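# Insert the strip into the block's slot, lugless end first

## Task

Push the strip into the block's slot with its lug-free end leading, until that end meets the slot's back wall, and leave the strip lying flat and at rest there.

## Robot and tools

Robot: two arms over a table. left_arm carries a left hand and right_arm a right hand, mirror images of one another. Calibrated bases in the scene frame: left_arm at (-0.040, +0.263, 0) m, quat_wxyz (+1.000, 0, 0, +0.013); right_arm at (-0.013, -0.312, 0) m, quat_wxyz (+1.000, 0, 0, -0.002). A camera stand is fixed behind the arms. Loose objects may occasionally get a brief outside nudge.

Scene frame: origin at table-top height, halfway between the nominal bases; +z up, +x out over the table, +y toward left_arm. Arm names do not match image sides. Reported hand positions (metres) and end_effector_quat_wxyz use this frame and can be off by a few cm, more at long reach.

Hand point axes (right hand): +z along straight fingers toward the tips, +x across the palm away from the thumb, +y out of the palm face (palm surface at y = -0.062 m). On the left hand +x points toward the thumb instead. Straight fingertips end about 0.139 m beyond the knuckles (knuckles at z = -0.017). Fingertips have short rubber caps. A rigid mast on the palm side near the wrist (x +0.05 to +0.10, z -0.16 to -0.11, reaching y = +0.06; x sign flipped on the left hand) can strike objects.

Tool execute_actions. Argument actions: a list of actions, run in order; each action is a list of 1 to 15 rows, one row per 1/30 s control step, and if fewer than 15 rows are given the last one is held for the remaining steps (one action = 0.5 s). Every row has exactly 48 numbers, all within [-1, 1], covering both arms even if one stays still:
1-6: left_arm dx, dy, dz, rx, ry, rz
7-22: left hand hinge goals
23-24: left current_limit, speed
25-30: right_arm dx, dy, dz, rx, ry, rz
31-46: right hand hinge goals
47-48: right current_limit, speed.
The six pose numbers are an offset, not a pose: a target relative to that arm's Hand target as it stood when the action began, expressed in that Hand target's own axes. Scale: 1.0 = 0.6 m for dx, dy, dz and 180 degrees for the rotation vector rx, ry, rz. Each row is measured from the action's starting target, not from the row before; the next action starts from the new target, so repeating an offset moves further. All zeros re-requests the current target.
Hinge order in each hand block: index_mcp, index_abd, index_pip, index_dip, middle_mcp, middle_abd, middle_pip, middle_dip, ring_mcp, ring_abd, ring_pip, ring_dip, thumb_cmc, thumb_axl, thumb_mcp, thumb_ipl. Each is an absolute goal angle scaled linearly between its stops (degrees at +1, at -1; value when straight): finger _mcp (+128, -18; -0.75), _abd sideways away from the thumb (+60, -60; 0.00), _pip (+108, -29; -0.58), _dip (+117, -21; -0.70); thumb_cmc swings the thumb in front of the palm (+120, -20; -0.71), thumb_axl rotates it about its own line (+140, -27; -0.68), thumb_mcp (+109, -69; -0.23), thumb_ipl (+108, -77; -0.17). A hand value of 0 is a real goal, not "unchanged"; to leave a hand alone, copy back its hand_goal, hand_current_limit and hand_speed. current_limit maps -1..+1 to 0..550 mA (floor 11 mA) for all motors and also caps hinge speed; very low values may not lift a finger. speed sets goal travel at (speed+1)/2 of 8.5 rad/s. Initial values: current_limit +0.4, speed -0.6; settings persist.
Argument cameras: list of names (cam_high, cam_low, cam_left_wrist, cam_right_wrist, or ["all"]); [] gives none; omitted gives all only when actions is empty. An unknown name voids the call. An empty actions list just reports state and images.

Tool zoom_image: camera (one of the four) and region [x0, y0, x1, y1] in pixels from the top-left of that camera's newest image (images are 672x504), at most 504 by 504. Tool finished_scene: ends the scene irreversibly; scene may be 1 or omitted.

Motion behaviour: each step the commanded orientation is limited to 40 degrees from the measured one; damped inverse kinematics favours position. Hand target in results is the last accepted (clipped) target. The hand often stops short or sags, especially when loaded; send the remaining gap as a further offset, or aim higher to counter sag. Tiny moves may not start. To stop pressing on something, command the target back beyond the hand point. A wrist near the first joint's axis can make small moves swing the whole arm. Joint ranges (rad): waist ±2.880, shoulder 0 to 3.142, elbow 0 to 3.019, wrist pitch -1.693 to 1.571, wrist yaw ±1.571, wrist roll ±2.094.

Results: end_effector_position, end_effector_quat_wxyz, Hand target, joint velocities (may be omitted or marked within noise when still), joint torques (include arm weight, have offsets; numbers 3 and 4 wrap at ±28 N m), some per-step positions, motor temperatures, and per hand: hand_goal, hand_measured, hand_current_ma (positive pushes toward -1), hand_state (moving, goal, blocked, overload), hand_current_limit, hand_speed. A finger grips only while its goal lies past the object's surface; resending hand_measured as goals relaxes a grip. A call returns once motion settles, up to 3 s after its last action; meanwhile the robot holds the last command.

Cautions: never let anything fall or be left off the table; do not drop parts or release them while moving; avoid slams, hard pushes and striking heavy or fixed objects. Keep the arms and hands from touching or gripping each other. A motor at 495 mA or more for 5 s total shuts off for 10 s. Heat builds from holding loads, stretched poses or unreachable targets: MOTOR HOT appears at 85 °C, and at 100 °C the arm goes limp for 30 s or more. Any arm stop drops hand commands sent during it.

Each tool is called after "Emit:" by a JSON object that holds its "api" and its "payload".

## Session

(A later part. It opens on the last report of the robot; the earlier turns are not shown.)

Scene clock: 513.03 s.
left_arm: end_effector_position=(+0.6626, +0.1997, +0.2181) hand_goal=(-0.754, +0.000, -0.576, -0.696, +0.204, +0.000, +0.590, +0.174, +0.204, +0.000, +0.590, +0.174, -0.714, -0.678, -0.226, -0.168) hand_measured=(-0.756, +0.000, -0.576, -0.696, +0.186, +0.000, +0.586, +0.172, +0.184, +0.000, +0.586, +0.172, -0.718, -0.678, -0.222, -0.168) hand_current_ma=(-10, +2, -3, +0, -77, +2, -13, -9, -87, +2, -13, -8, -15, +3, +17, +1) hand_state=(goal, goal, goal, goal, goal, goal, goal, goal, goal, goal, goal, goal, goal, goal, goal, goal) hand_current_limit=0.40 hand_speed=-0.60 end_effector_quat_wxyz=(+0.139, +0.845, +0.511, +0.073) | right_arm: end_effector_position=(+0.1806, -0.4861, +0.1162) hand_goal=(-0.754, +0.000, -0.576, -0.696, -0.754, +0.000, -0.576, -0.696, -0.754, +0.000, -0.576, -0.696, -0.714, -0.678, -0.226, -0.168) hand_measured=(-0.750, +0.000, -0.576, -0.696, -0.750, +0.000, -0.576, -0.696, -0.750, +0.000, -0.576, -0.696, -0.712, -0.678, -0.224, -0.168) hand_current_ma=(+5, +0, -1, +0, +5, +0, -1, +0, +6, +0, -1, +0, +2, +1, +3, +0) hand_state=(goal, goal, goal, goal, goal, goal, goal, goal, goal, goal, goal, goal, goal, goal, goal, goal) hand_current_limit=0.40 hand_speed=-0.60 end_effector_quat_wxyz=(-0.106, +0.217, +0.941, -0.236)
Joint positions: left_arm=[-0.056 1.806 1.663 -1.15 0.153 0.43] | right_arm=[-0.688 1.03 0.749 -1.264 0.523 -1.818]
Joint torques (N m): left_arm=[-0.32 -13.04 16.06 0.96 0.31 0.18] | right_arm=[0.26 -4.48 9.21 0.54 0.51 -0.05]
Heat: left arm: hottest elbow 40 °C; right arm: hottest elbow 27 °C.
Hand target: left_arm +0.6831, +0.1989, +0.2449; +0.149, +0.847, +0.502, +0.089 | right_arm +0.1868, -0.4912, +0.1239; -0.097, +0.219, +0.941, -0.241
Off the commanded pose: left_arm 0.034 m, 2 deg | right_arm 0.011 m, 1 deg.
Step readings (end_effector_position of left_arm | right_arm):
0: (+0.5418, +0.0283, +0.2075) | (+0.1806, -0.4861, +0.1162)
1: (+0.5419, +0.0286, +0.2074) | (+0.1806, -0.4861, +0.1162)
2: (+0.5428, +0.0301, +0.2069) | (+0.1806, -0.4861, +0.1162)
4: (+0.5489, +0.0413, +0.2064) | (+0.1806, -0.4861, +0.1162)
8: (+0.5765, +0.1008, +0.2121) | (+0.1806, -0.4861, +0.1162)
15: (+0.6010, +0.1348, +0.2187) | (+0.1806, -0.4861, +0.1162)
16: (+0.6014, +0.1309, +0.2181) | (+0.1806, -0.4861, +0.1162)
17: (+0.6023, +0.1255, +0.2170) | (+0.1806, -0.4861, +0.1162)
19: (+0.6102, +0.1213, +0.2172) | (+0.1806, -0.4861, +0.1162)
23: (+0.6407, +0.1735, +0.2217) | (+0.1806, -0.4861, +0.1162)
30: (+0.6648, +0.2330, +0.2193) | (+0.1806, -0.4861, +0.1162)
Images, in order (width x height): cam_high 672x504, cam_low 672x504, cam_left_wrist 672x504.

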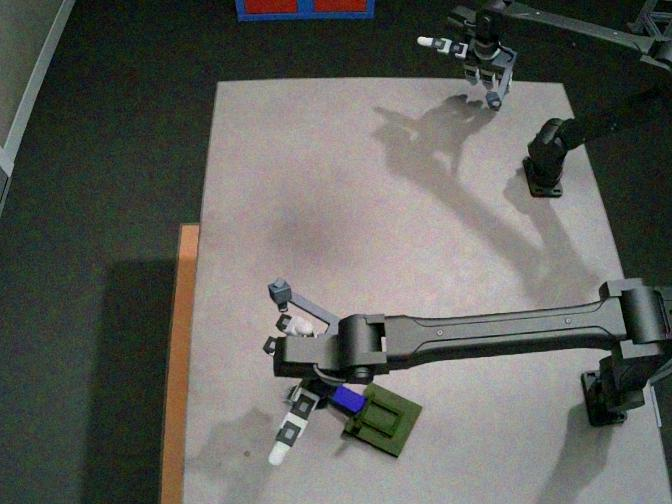

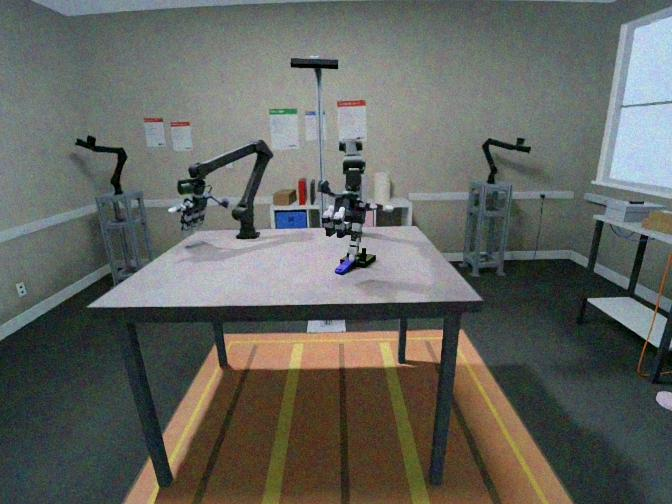

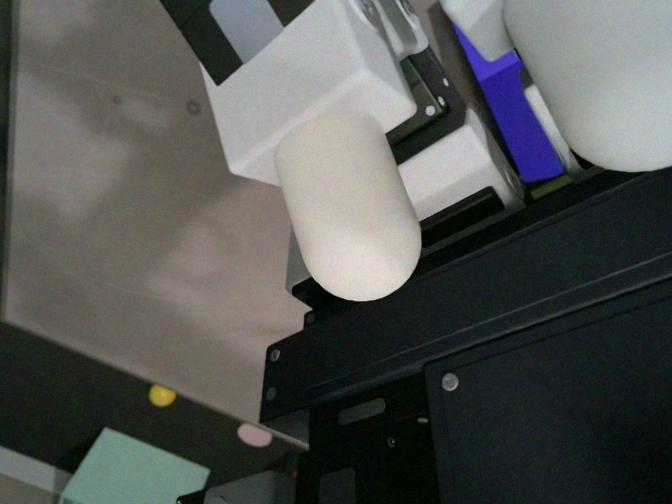

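Emit:
{"api": "execute_actions", "payload": {"actions": [[[-0.1125,0,0.066,0,0,0,-0.754,0,-0.576,-0.696,0.205,0,0.59,0.174,0.205,0,0.59,0.174,-0.714,-0.678,-0.226,-0.168,0.4,-0.6,0,0,0,0,0,0,-0.754,0,-0.576,-0.696,-0.754,0,-0.576,-0.696,-0.754,0,-0.576,-0.696,-0.714,-0.678,-0.226,-0.168,0.4,-0.6]]], "cameras": ["cam_high","cam_low","cam_left_wrist"]}}

Emit:
{"api": "zoom_image", "payload": {"camera": "cam_high", "region": [270, 300, 430, 460]}}

Emit:
{"api": "zoom_image", "payload": {"camera": "cam_low", "region": [310, 220, 390, 290]}}

Scene clock: 622.23 s.
left_arm: end_effector_position=(+0.6606, +0.1276, +0.2101) hand_goal=(-0.754, +0.000, -0.576, -0.696, +0.204, +0.000, +0.590, +0.174, +0.204, +0.000, +0.590, +0.174, -0.714, -0.678, -0.226, -0.168) hand_measured=(-0.756, +0.000, -0.576, -0.696, +0.186, +0.000, +0.586, +0.172, +0.184, +0.000, +0.586, +0.172, -0.718, -0.678, -0.222, -0.168) hand_current_ma=(-10, +2, -3, +0, -76, +2, -12, -9, -85, +2, -12, -8, -15, +3, +17, +1) hand_state=(goal, goal, goal, goal, goal, goal, goal, goal, goal, goal, goal, goal, goal, goal, goal, goal) hand_current_limit=0.40 hand_speed=-0.60 end_effector_quat_wxyz=(+0.148, +0.852, +0.495, +0.087) | right_arm: end_effector_position=(+0.1806, -0.4861, +0.1162) hand_goal=(-0.754, +0.000, -0.576, -0.696, -0.754, +0.000, -0.576, -0.696, -0.754, +0.000, -0.576, -0.696, -0.714, -0.678, -0.226, -0.168) hand_measured=(-0.750, +0.000, -0.576, -0.696, -0.750, +0.000, -0.576, -0.696, -0.750, +0.000, -0.576, -0.696, -0.712, -0.678, -0.224, -0.168) hand_current_ma=(+5, +0, -1, +0, +5, +0, -1, +0, +6, +0, -1, +0, +2, +1, +3, +0) hand_state=(goal, goal, goal, goal, goal, goal, goal, goal, goal, goal, goal, goal, goal, goal, goal, goal) hand_current_limit=0.40 hand_speed=-0.60 end_effector_quat_wxyz=(-0.106, +0.217, +0.941, -0.236)
Joint positions: left_arm=[-0.176 1.806 1.626 -1.068 0.121 0.347] | right_arm=[-0.688 1.03 0.749 -1.264 0.523 -1.818]
Joint torques (N m): left_arm=[-0.09 -13.8 9.72 1.99 0.13 -0.03] | right_arm=[0.44 -4.37 9.21 0.54 0.51 -0.05]
Motor temperatures (°C): left_arm=[25 29 42 23 22 22] | right_arm=[24 20 27 20 21 20]
Heat: left arm: hottest elbow 42 °C; right arm: hottest elbow 27 °C.
Hand target: left_arm +0.6627, +0.1332, +0.2077; +0.149, +0.847, +0.502, +0.089 | right_arm +0.1868, -0.4912, +0.1239; -0.097, +0.219, +0.941, -0.241
Off the commanded pose: left_arm 0.006 m, 1 deg | right_arm 0.011 m, 1 deg.
Step readings (end_effector_position of left_arm | right_arm):
0: (+0.6626, +0.1997, +0.2181) | (+0.1806, -0.4861, +0.1162)
1: (+0.6627, +0.1994, +0.2182) | (+0.1806, -0.4861, +0.1162)
2: (+0.6631, +0.1984, +0.2183) | (+0.1806, -0.4861, +0.1162)
4: (+0.6668, +0.1925, +0.2202) | (+0.1806, -0.4861, +0.1162)
8: (+0.6663, +0.1567, +0.2170) | (+0.1806, -0.4861, +0.1162)
15: (+0.6581, +0.1199, +0.2096) | (+0.1806, -0.4861, +0.1162)
Images, in order (width x height): cam_high 672x504, cam_low 672x504, cam_left_wrist 672x504.

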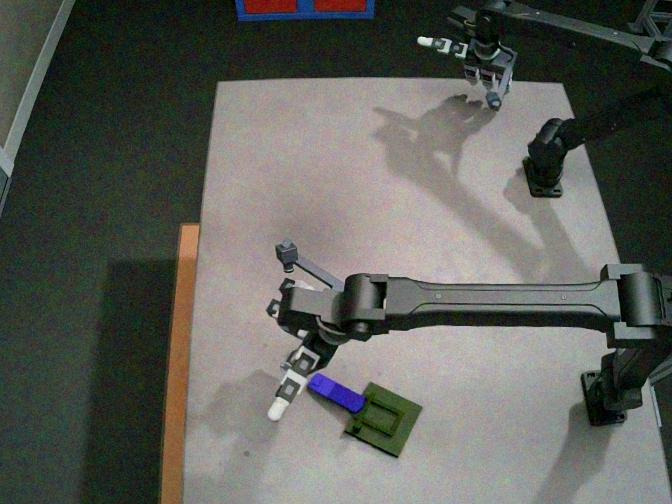

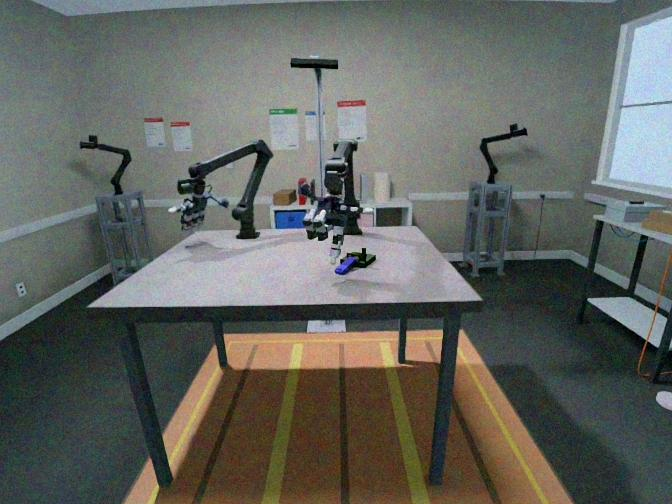

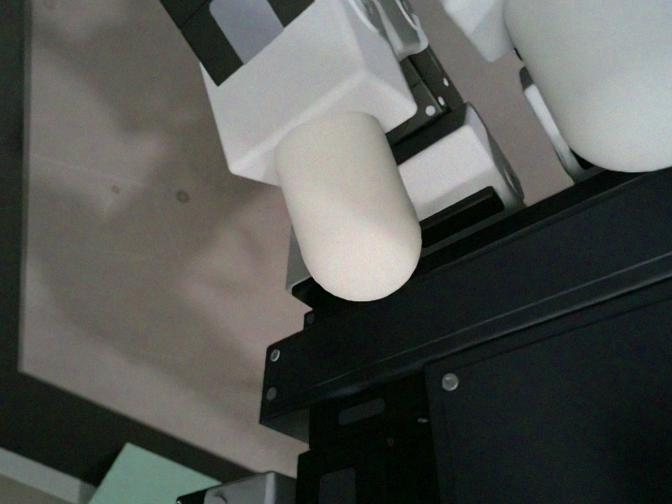

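Scaled by 3.150.

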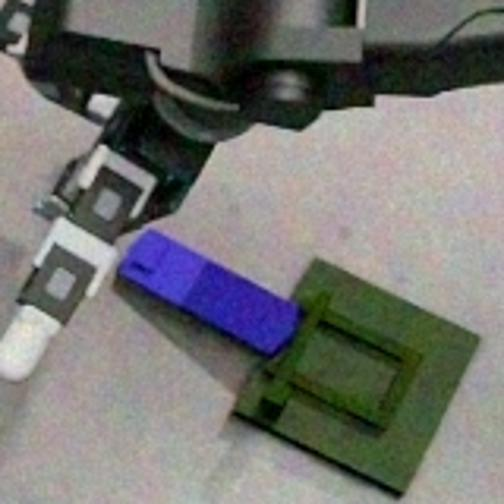

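Scaled by 6.300.

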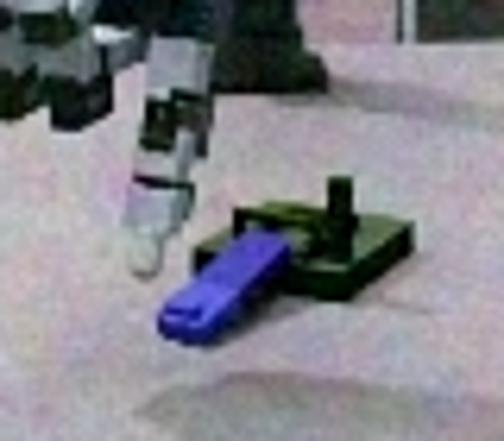

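Emit:
{"api": "execute_actions", "payload": {"actions": [[[-0.0117,-0.0253,0.0883,0,0,0,-0.754,0,-0.576,-0.696,0.205,0,0.59,0.174,0.205,0,0.59,0.174,-0.714,-0.678,-0.226,-0.168,0.4,-0.6,0,0,0,0,0,0,-0.754,0,-0.576,-0.696,-0.754,0,-0.576,-0.696,-0.754,0,-0.576,-0.696,-0.714,-0.678,-0.226,-0.168,0.4,-0.6]]], "cameras": ["cam_high","cam_low"]}}

Emit:
{"api": "zoom_image", "payload": {"camera": "cam_high", "region": [270, 300, 430, 460]}}

Emit:
{"api": "zoom_image", "payload": {"camera": "cam_low", "region": [310, 220, 390, 290]}}

Scene clock: 647.53 s.
left_arm: end_effector_position=(+0.6617, +0.1294, +0.1539) hand_goal=(-0.754, +0.000, -0.576, -0.696, +0.204, +0.000, +0.590, +0.174, +0.204, +0.000, +0.590, +0.174, -0.714, -0.678, -0.226, -0.168) hand_measured=(-0.756, +0.000, -0.576, -0.696, +0.188, +0.000, +0.586, +0.172, +0.186, +0.000, +0.586, +0.172, -0.718, -0.678, -0.222, -0.168) hand_current_ma=(-10, +2, -3, +0, -70, +2, -12, -9, -78, +2, -12, -8, -15, +3, +17, +1) hand_state=(goal, goal, goal, goal, goal, goal, goal, goal, goal, goal, goal, goal, goal, goal, goal, goal) hand_current_limit=0.40 hand_speed=-0.60 end_effector_quat_wxyz=(+0.147, +0.848, +0.501, +0.087) | right_arm: end_effector_position=(+0.1806, -0.4861, +0.1162) hand_goal=(-0.754, +0.000, -0.576, -0.696, -0.754, +0.000, -0.576, -0.696, -0.754, +0.000, -0.576, -0.696, -0.714, -0.678, -0.226, -0.168) hand_measured=(-0.750, +0.000, -0.576, -0.696, -0.750, +0.000, -0.576, -0.696, -0.750, +0.000, -0.576, -0.696, -0.712, -0.678, -0.224, -0.168) hand_current_ma=(+5, +0, -1, +0, +5, +0, -1, +0, +6, +0, -1, +0, +2, +1, +3, +0) hand_state=(goal, goal, goal, goal, goal, goal, goal, goal, goal, goal, goal, goal, goal, goal, goal, goal) hand_current_limit=0.40 hand_speed=-0.60 end_effector_quat_wxyz=(-0.106, +0.217, +0.941, -0.236)
Joint positions: left_arm=[-0.176 1.844 1.53 -0.935 0.116 0.334] | right_arm=[-0.688 1.03 0.749 -1.264 0.523 -1.818]
Joint torques (N m): left_arm=[-1.14 -13.92 9.87 2 0.11 -0.07] | right_arm=[0.32 -4.42 9.18 0.55 0.51 -0.05]
Heat: left arm: hottest elbow 40 °C; right arm: hottest elbow 27 °C.
Hand target: left_arm +0.6628, +0.1252, +0.1526; +0.149, +0.847, +0.502, +0.089 | right_arm +0.1868, -0.4912, +0.1239; -0.097, +0.219, +0.941, -0.241
Off the commanded pose: left_arm 0.004 m, 0 deg | right_arm 0.011 m, 1 deg.
Step readings (end_effector_position of left_arm | right_arm):
0: (+0.6606, +0.1277, +0.2101) | (+0.1806, -0.4861, +0.1162)
1: (+0.6607, +0.1277, +0.2098) | (+0.1806, -0.4861, +0.1162)
2: (+0.6617, +0.1276, +0.2085) | (+0.1806, -0.4861, +0.1162)
4: (+0.6636, +0.1277, +0.2027) | (+0.1806, -0.4861, +0.1162)
8: (+0.6595, +0.1291, +0.1768) | (+0.1806, -0.4861, +0.1162)
15: (+0.6605, +0.1294, +0.1530) | (+0.1806, -0.4861, +0.1162)
Images, in order (width x height): cam_high 672x504, cam_low 672x504.

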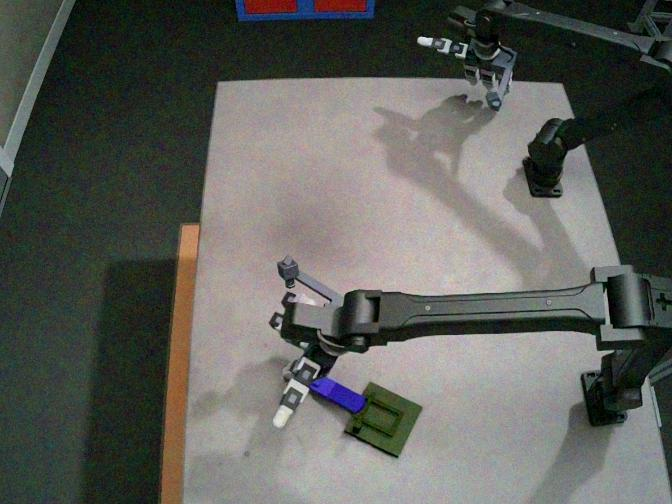

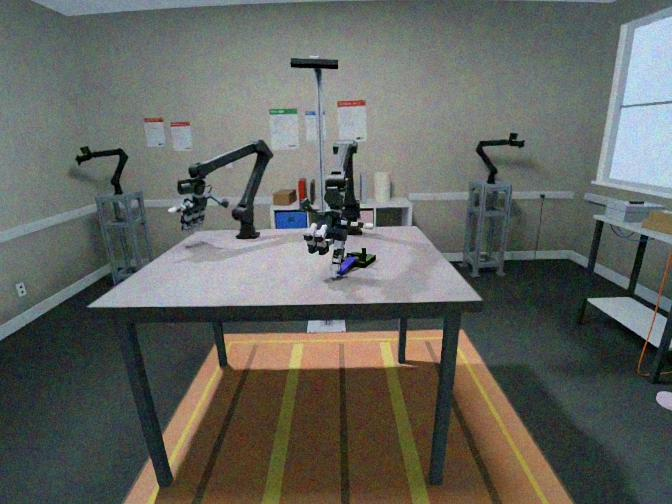

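Scaled by 3.150.

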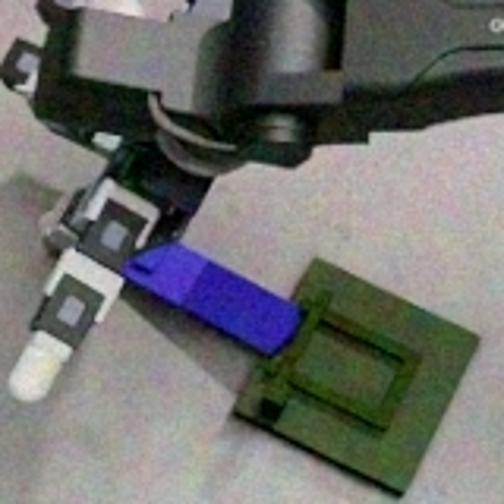

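Scaled by 6.300.

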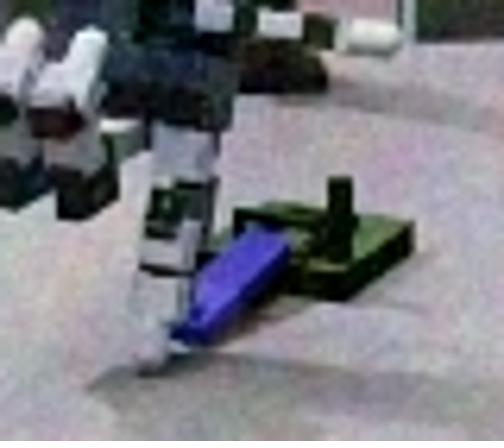

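Emit:
{"api": "execute_actions", "payload": {"actions": [[[-0.017,-0.032,-0.0038,0,0,0,-0.754,0,-0.576,-0.696,0.205,0,0.59,0.174,0.205,0,0.59,0.174,-0.714,-0.678,-0.226,-0.168,0.4,-0.6,0,0,0,0,0,0,-0.754,0,-0.576,-0.696,-0.754,0,-0.576,-0.696,-0.754,0,-0.576,-0.696,-0.714,-0.678,-0.226,-0.168,0.4,-0.6],[-0.0347,-0.065,-0.0076,0,0,0,-0.754,0,-0.576,-0.696,0.205,0,0.59,0.174,0.205,0,0.59,0.174,-0.714,-0.678,-0.226,-0.168,0.4,-0.6,0,0,0,0,0,0,-0.754,0,-0.576,-0.696,-0.754,0,-0.576,-0.696,-0.754,0,-0.576,-0.696,-0.714,-0.678,-0.226,-0.168,0.4,-0.6]]], "cameras": ["cam_high","cam_low"]}}

Emit:
{"api": "zoom_image", "payload": {"camera": "cam_high", "region": [270, 300, 430, 460]}}

Emit:
{"api": "zoom_image", "payload": {"camera": "cam_low", "region": [310, 220, 390, 290]}}

Scene clock: 674.30 s.
left_arm: end_effector_position=(+0.6247, +0.1303, +0.1472) hand_goal=(-0.754, +0.000, -0.576, -0.696, +0.204, +0.000, +0.590, +0.174, +0.204, +0.000, +0.590, +0.174, -0.714, -0.678, -0.226, -0.168) hand_measured=(-0.736, -0.010, -0.564, -0.688, +0.188, +0.000, +0.586, +0.172, +0.186, +0.000, +0.586, +0.172, -0.718, -0.678, -0.222, -0.168) hand_current_ma=(+85, -34, +48, +33, -70, +2, -12, -9, -78, +2, -12, -8, -15, +3, +17, +1) hand_state=(goal, goal, goal, goal, goal, goal, goal, goal, goal, goal, goal, goal, goal, goal, goal, goal) hand_current_limit=0.40 hand_speed=-0.60 end_effector_quat_wxyz=(+0.149, +0.848, +0.501, +0.092) | right_arm: end_effector_position=(+0.1806, -0.4861, +0.1162) hand_goal=(-0.754, +0.000, -0.576, -0.696, -0.754, +0.000, -0.576, -0.696, -0.754, +0.000, -0.576, -0.696, -0.714, -0.678, -0.226, -0.168) hand_measured=(-0.750, +0.000, -0.576, -0.696, -0.750, +0.000, -0.576, -0.696, -0.750, +0.000, -0.576, -0.696, -0.712, -0.678, -0.224, -0.168) hand_current_ma=(+5, +0, -1, +0, +5, +0, -1, +0, +6, +0, -1, +0, +2, +1, +3, +0) hand_state=(goal, goal, goal, goal, goal, goal, goal, goal, goal, goal, goal, goal, goal, goal, goal, goal) hand_current_limit=0.40 hand_speed=-0.60 end_effector_quat_wxyz=(-0.106, +0.217, +0.941, -0.236)
Joint positions: left_arm=[-0.186 1.756 1.382 -0.863 0.11 0.324] | right_arm=[-0.688 1.03 0.749 -1.264 0.523 -1.818]
Joint torques (N m): left_arm=[-1.14 -13.39 8.4 1.77 0.21 -0.07] | right_arm=[0.32 -4.37 9.18 0.57 0.51 -0.04]
Heat: left arm: hottest elbow 39 °C; right arm: hottest elbow 27 °C.
Hand target: left_arm +0.6193, +0.1253, +0.1436; +0.149, +0.847, +0.502, +0.089 | right_arm +0.1868, -0.4912, +0.1239; -0.097, +0.219, +0.941, -0.241
Off the commanded pose: left_arm 0.008 m, 0 deg | right_arm 0.011 m, 1 deg.
Step readings (end_effector_position of left_arm | right_arm):
0: (+0.6617, +0.1294, +0.1539) | (+0.1806, -0.4861, +0.1162)
1: (+0.6616, +0.1294, +0.1537) | (+0.1806, -0.4861, +0.1162)
2: (+0.6612, +0.1295, +0.1530) | (+0.1806, -0.4861, +0.1162)
4: (+0.6543, +0.1305, +0.1487) | (+0.1806, -0.4861, +0.1162)
8: (+0.6334, +0.1325, +0.1465) | (+0.1806, -0.4861, +0.1162)
15: (+0.6246, +0.1301, +0.1471) | (+0.1806, -0.4861, +0.1162)
Images, in order (width x height): cam_high 672x504, cam_low 672x504.

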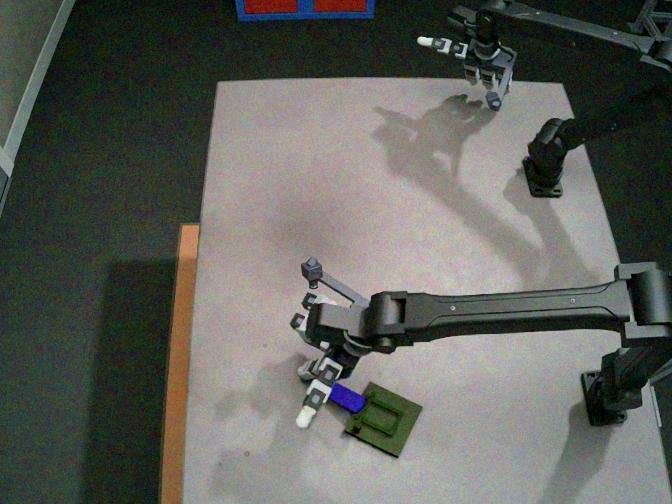

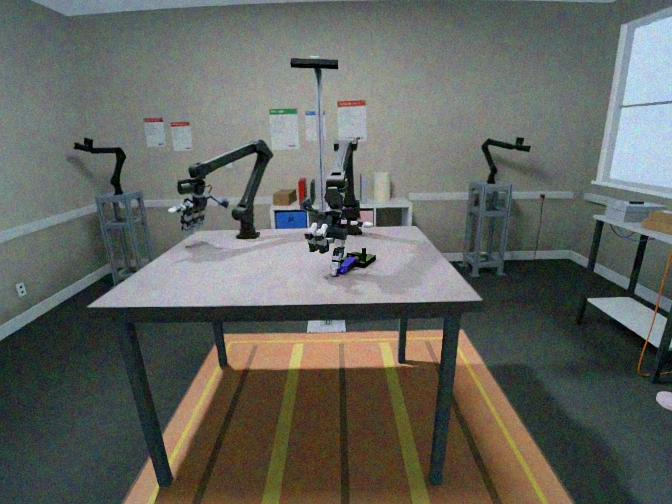

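Scaled by 3.150.

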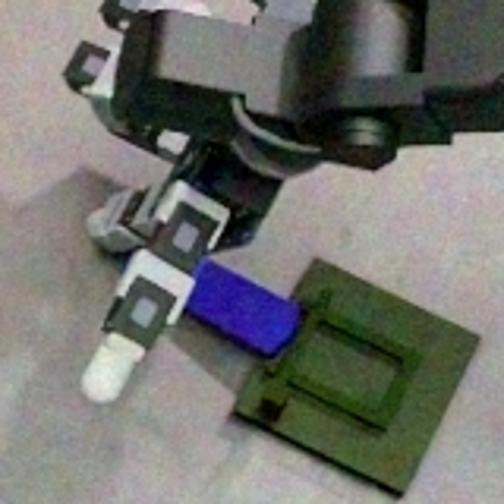

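Scaled by 6.300.

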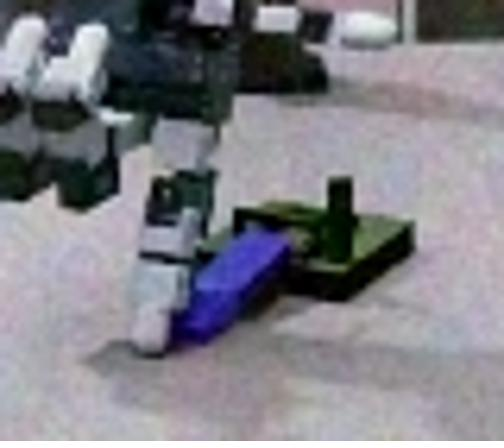

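Emit:
{"api": "execute_actions", "payload": {"actions": [[[0.0255,0.007,-0.0047,0,0,0,-0.754,0,-0.576,-0.696,0.205,0,0.59,0.174,0.205,0,0.59,0.174,-0.714,-0.678,-0.226,-0.168,0.4,-0.6,0,0,0,0,0,0,-0.754,0,-0.576,-0.696,-0.754,0,-0.576,-0.696,-0.754,0,-0.576,-0.696,-0.714,-0.678,-0.226,-0.168,0.4,-0.6]]], "cameras": ["cam_high","cam_low"]}}

Emit:
{"api": "zoom_image", "payload": {"camera": "cam_low", "region": [310, 220, 390, 290]}}

Scene clock: 695.83 s.
left_arm: end_effector_position=(+0.6250, +0.1323, +0.1472) hand_goal=(-0.754, +0.000, -0.576, -0.696, +0.204, +0.000, +0.590, +0.174, +0.204, +0.000, +0.590, +0.174, -0.714, -0.678, -0.226, -0.168) hand_measured=(-0.736, -0.004, -0.564, -0.688, +0.188, +0.000, +0.586, +0.172, +0.186, +0.000, +0.586, +0.172, -0.718, -0.678, -0.222, -0.168) hand_current_ma=(+84, -13, +48, +33, -70, +2, -12, -9, -78, +2, -12, -8, -15, +3, +17, +1) hand_state=(goal, goal, goal, goal, goal, goal, goal, goal, goal, goal, goal, goal, goal, goal, goal, goal) hand_current_limit=0.40 hand_speed=-0.60 end_effector_quat_wxyz=(+0.150, +0.847, +0.501, +0.090) | right_arm: end_effector_position=(+0.1806, -0.4861, +0.1162) hand_goal=(-0.754, +0.000, -0.576, -0.696, -0.754, +0.000, -0.576, -0.696, -0.754, +0.000, -0.576, -0.696, -0.714, -0.678, -0.226, -0.168) hand_measured=(-0.750, +0.000, -0.576, -0.696, -0.750, +0.000, -0.576, -0.696, -0.750, +0.000, -0.576, -0.696, -0.712, -0.678, -0.224, -0.168) hand_current_ma=(+5, +0, -1, +0, +5, +0, -1, +0, +6, +0, -1, +0, +2, +1, +3, +0) hand_state=(goal, goal, goal, goal, goal, goal, goal, goal, goal, goal, goal, goal, goal, goal, goal, goal) hand_current_limit=0.40 hand_speed=-0.60 end_effector_quat_wxyz=(-0.106, +0.217, +0.941, -0.236)
Joint positions: left_arm=[-0.181 1.756 1.381 -0.863 0.116 0.327] | right_arm=[-0.688 1.03 0.749 -1.264 0.523 -1.818]
Joint torques (N m): left_arm=[0.26 -12.22 11.14 1.01 0.29 0.14] | right_arm=[0.44 -4.48 9.2 0.57 0.52 -0.04]
Motor temperatures (°C): left_arm=[25 29 36 23 22 22] | right_arm=[24 20 27 19 21 20]
Heat: left arm: hottest elbow 36 °C; right arm: hottest elbow 27 °C.
Hand target: left_arm +0.6292, +0.1371, +0.1475; +0.149, +0.847, +0.502, +0.089 | right_arm +0.1868, -0.4912, +0.1239; -0.097, +0.219, +0.941, -0.241
Off the commanded pose: left_arm 0.007 m, 0 deg | right_arm 0.011 m, 1 deg.
Step readings (end_effector_position of left_arm | right_arm):
0: (+0.6246, +0.1303, +0.1471) | (+0.1806, -0.4861, +0.1162)
1: (+0.6246, +0.1303, +0.1471) | (+0.1806, -0.4861, +0.1162)
2: (+0.6246, +0.1303, +0.1471) | (+0.1806, -0.4861, +0.1162)
4: (+0.6246, +0.1302, +0.1471) | (+0.1806, -0.4861, +0.1162)
8: (+0.6249, +0.1315, +0.1472) | (+0.1806, -0.4861, +0.1162)
15: (+0.6250, +0.1323, +0.1472) | (+0.1806, -0.4861, +0.1162)
Images, in order (width x height): cam_high 672x504, cam_low 672x504.

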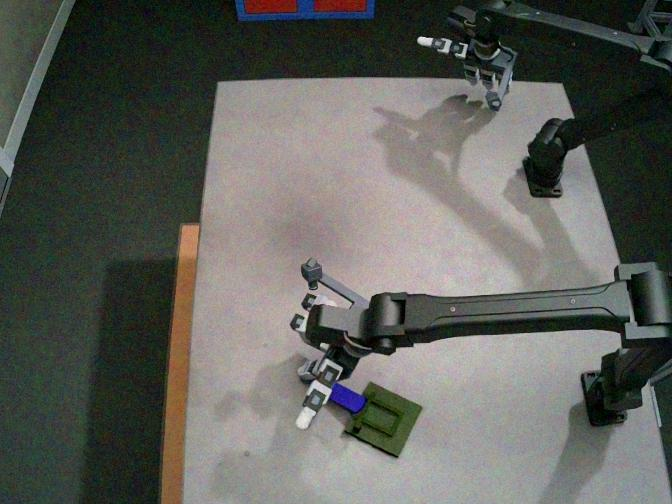

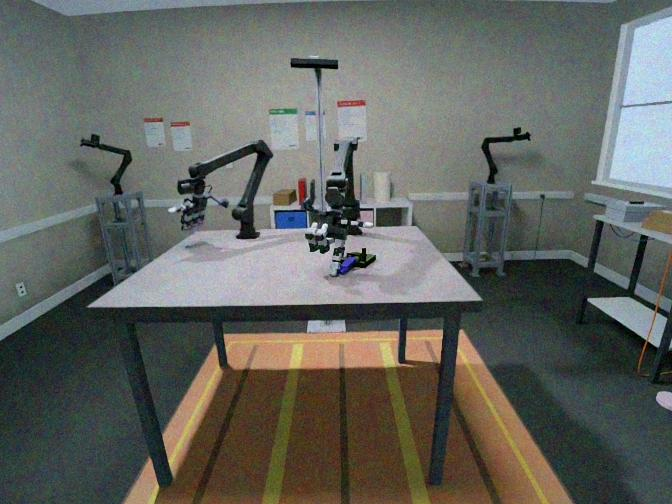

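Scaled by 6.300.

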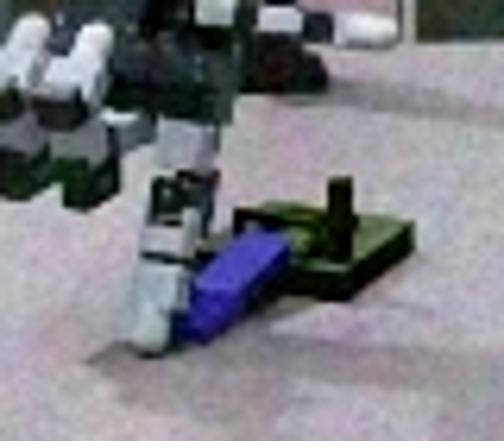

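Emit:
{"api": "execute_actions", "payload": {"actions": [[[0.0175,-0.0045,-0.0158,0,0,0,-0.754,0,-0.576,-0.696,0.205,0,0.59,0.174,0.205,0,0.59,0.174,-0.714,-0.678,-0.226,-0.168,0.4,-0.6,0,0,0,0,0,0,-0.754,0,-0.576,-0.696,-0.754,0,-0.576,-0.696,-0.754,0,-0.576,-0.696,-0.714,-0.678,-0.226,-0.168,0.4,-0.6]]], "cameras": ["cam_low"]}}

Emit:
{"api": "zoom_image", "payload": {"camera": "cam_low", "region": [310, 220, 390, 290]}}

Scene clock: 710.07 s.
left_arm: end_effector_position=(+0.6235, +0.1396, +0.1456) hand_goal=(-0.754, +0.000, -0.576, -0.696, +0.204, +0.000, +0.590, +0.174, +0.204, +0.000, +0.590, +0.174, -0.714, -0.678, -0.226, -0.168) hand_measured=(-0.722, +0.014, -0.560, -0.688, +0.188, +0.000, +0.586, +0.172, +0.186, +0.000, +0.586, +0.172, -0.718, -0.678, -0.222, -0.168) hand_current_ma=(+148, +52, +67, +35, -70, +2, -12, -9, -78, +2, -12, -8, -15, +3, +17, +1) hand_state=(blocked, goal, goal, goal, goal, goal, goal, goal, goal, goal, goal, goal, goal, goal, goal, goal) hand_current_limit=0.40 hand_speed=-0.60 end_effector_quat_wxyz=(+0.150, +0.850, +0.498, +0.084) | right_arm: end_effector_position=(+0.1806, -0.4861, +0.1162) hand_goal=(-0.754, +0.000, -0.576, -0.696, -0.754, +0.000, -0.576, -0.696, -0.754, +0.000, -0.576, -0.696, -0.714, -0.678, -0.226, -0.168) hand_measured=(-0.750, +0.000, -0.576, -0.696, -0.750, +0.000, -0.576, -0.696, -0.750, +0.000, -0.576, -0.696, -0.712, -0.678, -0.224, -0.168) hand_current_ma=(+5, +0, -1, +0, +5, +0, -1, +0, +6, +0, -1, +0, +2, +1, +3, +0) hand_state=(goal, goal, goal, goal, goal, goal, goal, goal, goal, goal, goal, goal, goal, goal, goal, goal) hand_current_limit=0.40 hand_speed=-0.60 end_effector_quat_wxyz=(-0.106, +0.217, +0.941, -0.236)
Joint positions: left_arm=[-0.164 1.756 1.381 -0.876 0.129 0.35] | right_arm=[-0.688 1.03 0.749 -1.264 0.523 -1.818]
Joint torques (N m): left_arm=[0.79 -12.86 11.67 0.68 0.07 0.11] | right_arm=[0.38 -4.42 9.21 0.55 0.51 -0.04]
Heat: left arm: hottest elbow 36 °C; right arm: hottest elbow 27 °C.
Hand target: left_arm +0.6292, +0.1492, +0.1555; +0.149, +0.847, +0.502, +0.089 | right_arm +0.1868, -0.4912, +0.1239; -0.097, +0.219, +0.941, -0.241
Off the commanded pose: left_arm 0.015 m, 1 deg | right_arm 0.011 m, 1 deg.
Step readings (end_effector_position of left_arm | right_arm):
0: (+0.6250, +0.1323, +0.1472) | (+0.1806, -0.4861, +0.1162)
1: (+0.6251, +0.1325, +0.1472) | (+0.1806, -0.4861, +0.1162)
2: (+0.6249, +0.1327, +0.1471) | (+0.1806, -0.4861, +0.1162)
4: (+0.6245, +0.1339, +0.1468) | (+0.1806, -0.4861, +0.1162)
8: (+0.6239, +0.1389, +0.1459) | (+0.1806, -0.4861, +0.1162)
15: (+0.6235, +0.1396, +0.1456) | (+0.1806, -0.4861, +0.1162)
Images, in order (width x height): cam_low 672x504.

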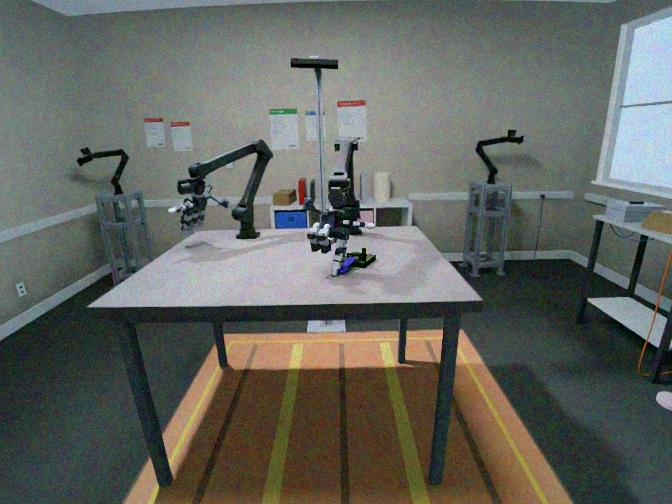

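Scaled by 6.300.

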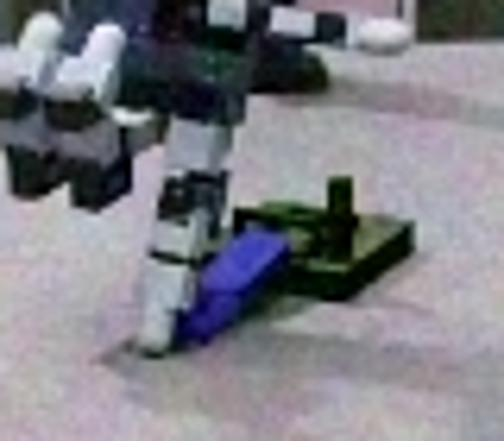

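Emit:
{"api": "execute_actions", "payload": {"actions": [[[0,0.0114,-0.0313,0,0,0,-0.754,0,-0.576,-0.696,0.205,0,0.59,0.174,0.205,0,0.59,0.174,-0.714,-0.678,-0.226,-0.168,0.4,-0.6,0,0,0,0,0,0,-0.754,0,-0.576,-0.696,-0.754,0,-0.576,-0.696,-0.754,0,-0.576,-0.696,-0.714,-0.678,-0.226,-0.168,0.4,-0.6]]], "cameras": ["cam_low"]}}

Emit:
{"api": "zoom_image", "payload": {"camera": "cam_low", "region": [310, 220, 390, 290]}}

Scene clock: 722.90 s.
left_arm: end_effector_position=(+0.6135, +0.1438, +0.1450) hand_goal=(-0.754, +0.000, -0.576, -0.696, +0.204, +0.000, +0.590, +0.174, +0.204, +0.000, +0.590, +0.174, -0.714, -0.678, -0.226, -0.168) hand_measured=(-0.720, +0.002, -0.558, -0.686, +0.188, +0.000, +0.586, +0.172, +0.186, +0.000, +0.586, +0.172, -0.718, -0.678, -0.222, -0.168) hand_current_ma=(+159, +7, +78, +43, -70, +2, -12, -9, -78, +2, -12, -8, -15, +3, +17, +1) hand_state=(blocked, goal, goal, goal, goal, goal, goal, goal, goal, goal, goal, goal, goal, goal, goal, goal) hand_current_limit=0.40 hand_speed=-0.60 end_effector_quat_wxyz=(+0.137, +0.851, +0.502, +0.069) | right_arm: end_effector_position=(+0.1806, -0.4861, +0.1162) hand_goal=(-0.754, +0.000, -0.576, -0.696, -0.754, +0.000, -0.576, -0.696, -0.754, +0.000, -0.576, -0.696, -0.714, -0.678, -0.226, -0.168) hand_measured=(-0.750, +0.000, -0.576, -0.696, -0.750, +0.000, -0.576, -0.696, -0.750, +0.000, -0.576, -0.696, -0.712, -0.678, -0.224, -0.168) hand_current_ma=(+5, +0, -1, +0, +5, +0, -1, +0, +6, +0, -1, +0, +2, +1, +3, +0) hand_state=(goal, goal, goal, goal, goal, goal, goal, goal, goal, goal, goal, goal, goal, goal, goal, goal) hand_current_limit=0.40 hand_speed=-0.60 end_effector_quat_wxyz=(-0.106, +0.217, +0.941, -0.236)
Joint positions: left_arm=[-0.16 1.745 1.381 -0.926 0.129 0.351] | right_arm=[-0.688 1.03 0.749 -1.264 0.523 -1.818]
Joint torques (N m): left_arm=[0.26 -13.51 14 0.65 0.08 0.1] | right_arm=[0.38 -4.42 9.21 0.54 0.51 -0.05]
Heat: left arm: hottest elbow 36 °C; right arm: hottest elbow 27 °C.
Hand target: left_arm +0.6291, +0.1492, +0.1756; +0.149, +0.847, +0.502, +0.089 | right_arm +0.1868, -0.4912, +0.1239; -0.097, +0.219, +0.941, -0.241
Off the commanded pose: left_arm 0.035 m, 3 deg | right_arm 0.011 m, 1 deg.
Step readings (end_effector_position of left_arm | right_arm):
0: (+0.6234, +0.1395, +0.1456) | (+0.1806, -0.4861, +0.1162)
1: (+0.6233, +0.1395, +0.1455) | (+0.1806, -0.4861, +0.1162)
2: (+0.6225, +0.1396, +0.1451) | (+0.1806, -0.4861, +0.1162)
4: (+0.6200, +0.1405, +0.1449) | (+0.1806, -0.4861, +0.1162)
8: (+0.6151, +0.1428, +0.1452) | (+0.1806, -0.4861, +0.1162)
15: (+0.6137, +0.1438, +0.1451) | (+0.1806, -0.4861, +0.1162)
Images, in order (width x height): cam_low 672x504.

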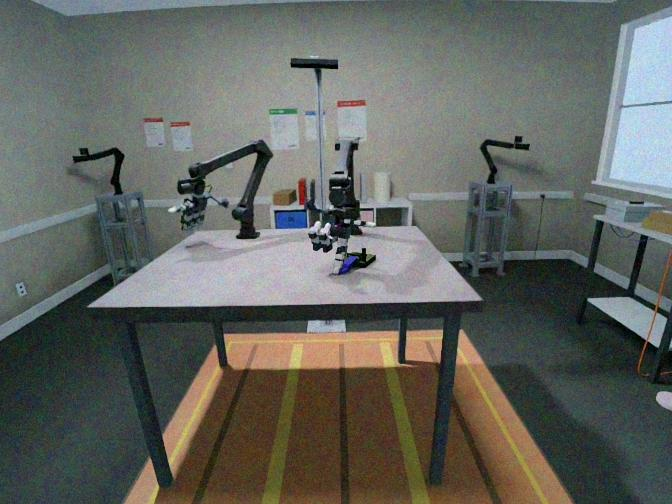

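Scaled by 6.300.

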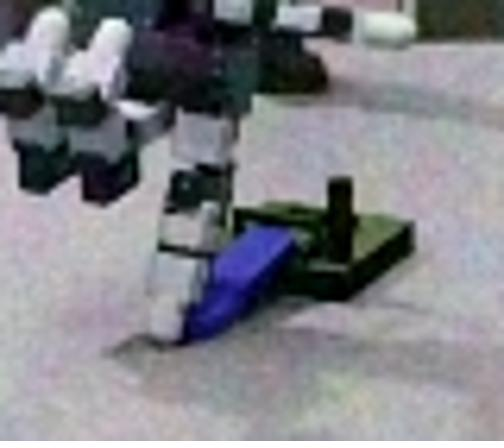

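Emit:
{"api": "execute_actions", "payload": {"actions": [[[0.012,0.035,-0.032,0,0,0,-0.754,0,-0.576,-0.696,0.205,0,0.59,0.174,0.205,0,0.59,0.174,-0.714,-0.678,-0.226,-0.168,0.4,-0.6,0,0,0,0,0,0,-0.754,0,-0.576,-0.696,-0.754,0,-0.576,-0.696,-0.754,0,-0.576,-0.696,-0.714,-0.678,-0.226,-0.168,0.4,-0.6]]], "cameras": ["cam_low","cam_high"]}}

Emit:
{"api": "zoom_image", "payload": {"camera": "cam_low", "region": [310, 220, 390, 290]}}

Emit:
{"api": "zoom_image", "payload": {"camera": "cam_high", "region": [270, 300, 430, 460]}}

Scene clock: 751.53 s.
left_arm: end_effector_position=(+0.6235, +0.1464, +0.1738) hand_goal=(-0.754, +0.000, -0.576, -0.696, +0.204, +0.000, +0.590, +0.174, +0.204, +0.000, +0.590, +0.174, -0.714, -0.678, -0.226, -0.168) hand_measured=(-0.754, +0.002, -0.574, -0.694, +0.188, +0.000, +0.586, +0.172, +0.186, +0.000, +0.586, +0.172, -0.718, -0.678, -0.222, -0.168) hand_current_ma=(+3, +4, +7, +9, -70, +2, -12, -9, -78, +2, -12, -8, -15, +3, +17, +1) hand_state=(goal, goal, goal, goal, goal, goal, goal, goal, goal, goal, goal, goal, goal, goal, goal, goal) hand_current_limit=0.40 hand_speed=-0.60 end_effector_quat_wxyz=(+0.136, +0.850, +0.505, +0.069) | right_arm: end_effector_position=(+0.1806, -0.4861, +0.1162) hand_goal=(-0.754, +0.000, -0.576, -0.696, -0.754, +0.000, -0.576, -0.696, -0.754, +0.000, -0.576, -0.696, -0.714, -0.678, -0.226, -0.168) hand_measured=(-0.750, +0.000, -0.576, -0.696, -0.750, +0.000, -0.576, -0.696, -0.750, +0.000, -0.576, -0.696, -0.712, -0.678, -0.224, -0.168) hand_current_ma=(+5, +0, -1, +0, +5, +0, -1, +0, +6, +0, -1, +0, +2, +1, +3, +0) hand_state=(goal, goal, goal, goal, goal, goal, goal, goal, goal, goal, goal, goal, goal, goal, goal, goal) hand_current_limit=0.40 hand_speed=-0.60 end_effector_quat_wxyz=(-0.106, +0.217, +0.941, -0.236)
Joint positions: left_arm=[-0.154 1.745 1.462 -1.008 0.128 0.351] | right_arm=[-0.688 1.03 0.749 -1.264 0.523 -1.818]
Joint torques (N m): left_arm=[0.32 -12.45 15.45 1.01 0.13 0.13] | right_arm=[0.38 -4.42 9.2 0.53 0.51 -0.04]
Heat: left arm: hottest elbow 37 °C; right arm: hottest elbow 28 °C.
Hand target: left_arm +0.6442, +0.1492, +0.2010; +0.149, +0.847, +0.502, +0.089 | right_arm +0.1868, -0.4912, +0.1239; -0.097, +0.219, +0.941, -0.241
Off the commanded pose: left_arm 0.034 m, 3 deg | right_arm 0.011 m, 1 deg.
Step readings (end_effector_position of left_arm | right_arm):
0: (+0.6135, +0.1438, +0.1450) | (+0.1806, -0.4861, +0.1162)
1: (+0.6136, +0.1438, +0.1452) | (+0.1806, -0.4861, +0.1162)
2: (+0.6132, +0.1439, +0.1460) | (+0.1806, -0.4861, +0.1162)
4: (+0.6128, +0.1442, +0.1489) | (+0.1806, -0.4861, +0.1162)
8: (+0.6189, +0.1447, +0.1635) | (+0.1806, -0.4861, +0.1162)
15: (+0.6244, +0.1463, +0.1745) | (+0.1806, -0.4861, +0.1162)
Images, in order (width x height): cam_high 672x504, cam_low 672x504.

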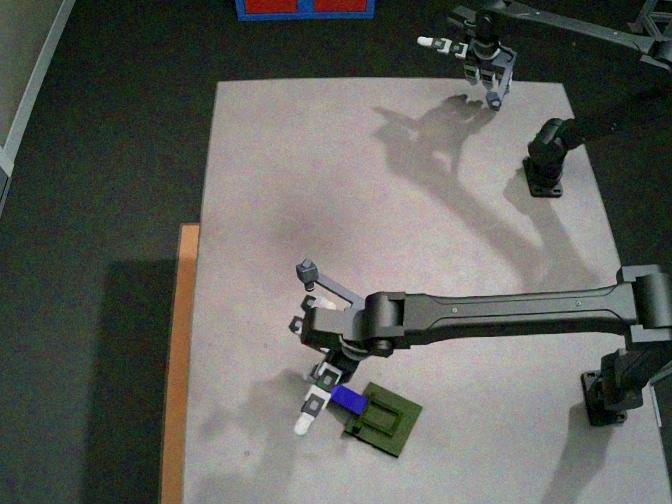

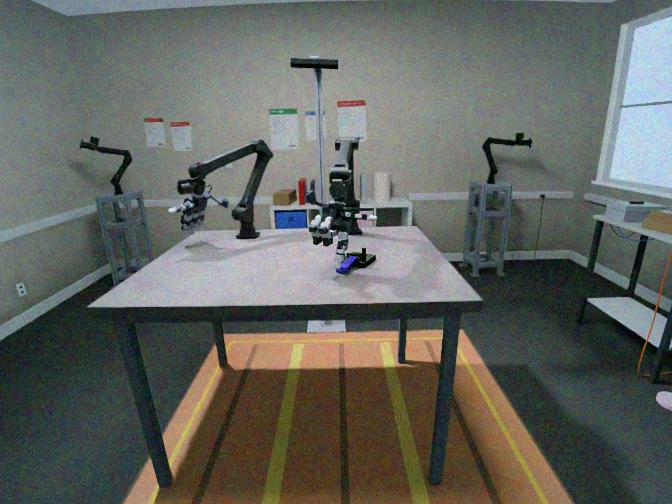

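Scaled by 6.300.

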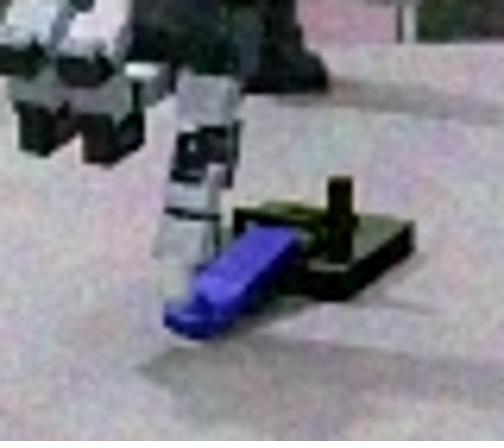

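Scaled by 3.150.

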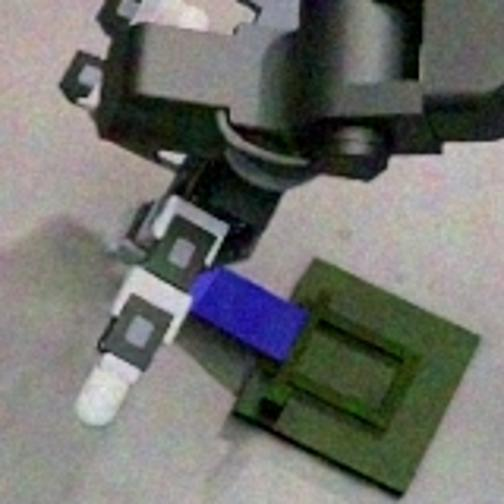

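Emit:
{"api": "execute_actions", "payload": {"actions": [[[-0.0275,-0.0583,0.071,0,0,0,-0.754,0,-0.576,-0.696,0.205,0,0.59,0.174,0.205,0,0.59,0.174,-0.714,-0.678,-0.226,-0.168,0.4,-0.6,0,0,0,0,0,0,-0.754,0,-0.576,-0.696,-0.754,0,-0.576,-0.696,-0.754,0,-0.576,-0.696,-0.714,-0.678,-0.226,-0.168,0.4,-0.6]]], "cameras": ["cam_low"]}}

Emit:
{"api": "zoom_image", "payload": {"camera": "cam_low", "region": [310, 220, 390, 290]}}

Scene clock: 780.77 s.
left_arm: end_effector_position=(+0.6213, +0.1478, +0.1509) hand_goal=(-0.754, +0.000, -0.576, -0.696, +0.204, +0.000, +0.590, +0.174, +0.204, +0.000, +0.590, +0.174, -0.714, -0.678, -0.226, -0.168) hand_measured=(-0.754, +0.004, -0.574, -0.694, +0.188, +0.000, +0.586, +0.172, +0.186, +0.000, +0.586, +0.172, -0.718, -0.678, -0.222, -0.168) hand_current_ma=(+2, +11, +7, +9, -70, +2, -12, -9, -78, +2, -11, -8, -15, +3, +18, +1) hand_state=(goal, goal, goal, goal, goal, goal, goal, goal, goal, goal, goal, goal, goal, goal, goal, goal) hand_current_limit=0.40 hand_speed=-0.60 end_effector_quat_wxyz=(+0.147, +0.847, +0.503, +0.088) | right_arm: end_effector_position=(+0.1806, -0.4861, +0.1162) hand_goal=(-0.754, +0.000, -0.576, -0.696, -0.754, +0.000, -0.576, -0.696, -0.754, +0.000, -0.576, -0.696, -0.714, -0.678, -0.226, -0.168) hand_measured=(-0.750, +0.000, -0.576, -0.696, -0.750, +0.000, -0.576, -0.696, -0.750, +0.000, -0.576, -0.696, -0.712, -0.678, -0.224, -0.168) hand_current_ma=(+5, +0, -1, +0, +5, +0, -1, +0, +6, +0, -1, +0, +2, +1, +3, +0) hand_state=(goal, goal, goal, goal, goal, goal, goal, goal, goal, goal, goal, goal, goal, goal, goal, goal) hand_current_limit=0.40 hand_speed=-0.60 end_effector_quat_wxyz=(-0.106, +0.217, +0.941, -0.236)
Joint positions: left_arm=[-0.154 1.741 1.376 -0.883 0.122 0.351] | right_arm=[-0.688 1.03 0.749 -1.264 0.523 -1.818]
Joint torques (N m): left_arm=[-1.26 -12.81 9.05 2 0.2 -0.01] | right_arm=[0.38 -4.37 9.22 0.55 0.51 -0.04]
Motor temperatures (°C): left_arm=[25 30 41 22 22 22] | right_arm=[24 20 28 19 21 20]
Heat: left arm: hottest elbow 41 °C; right arm: hottest elbow 28 °C.
Hand target: left_arm +0.6202, +0.1435, +0.1489; +0.149, +0.847, +0.502, +0.089 | right_arm +0.1868, -0.4912, +0.1239; -0.097, +0.219, +0.941, -0.241
Off the commanded pose: left_arm 0.005 m, 0 deg | right_arm 0.011 m, 1 deg.
Step readings (end_effector_position of left_arm | right_arm):
0: (+0.6235, +0.1464, +0.1738) | (+0.1806, -0.4861, +0.1162)
1: (+0.6235, +0.1464, +0.1738) | (+0.1806, -0.4861, +0.1162)
2: (+0.6246, +0.1464, +0.1745) | (+0.1806, -0.4861, +0.1162)
4: (+0.6288, +0.1461, +0.1749) | (+0.1806, -0.4861, +0.1162)
8: (+0.6255, +0.1468, +0.1609) | (+0.1806, -0.4861, +0.1162)
15: (+0.6207, +0.1479, +0.1504) | (+0.1806, -0.4861, +0.1162)
Images, in order (width x height): cam_low 672x504.

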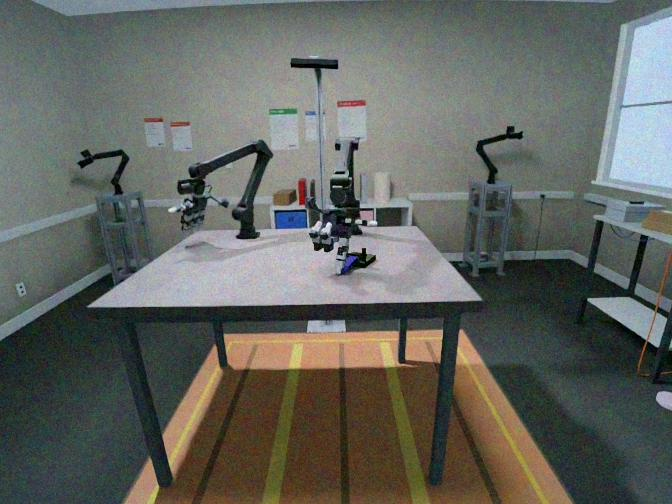

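Scaled by 6.300.

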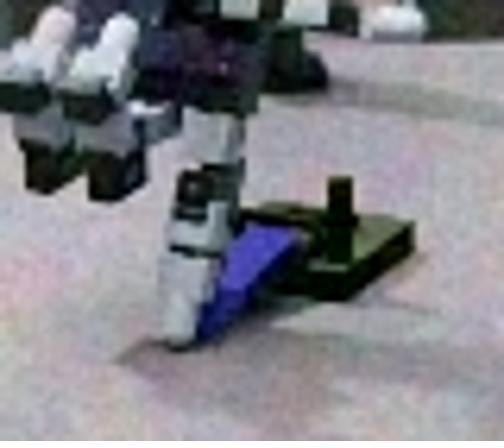

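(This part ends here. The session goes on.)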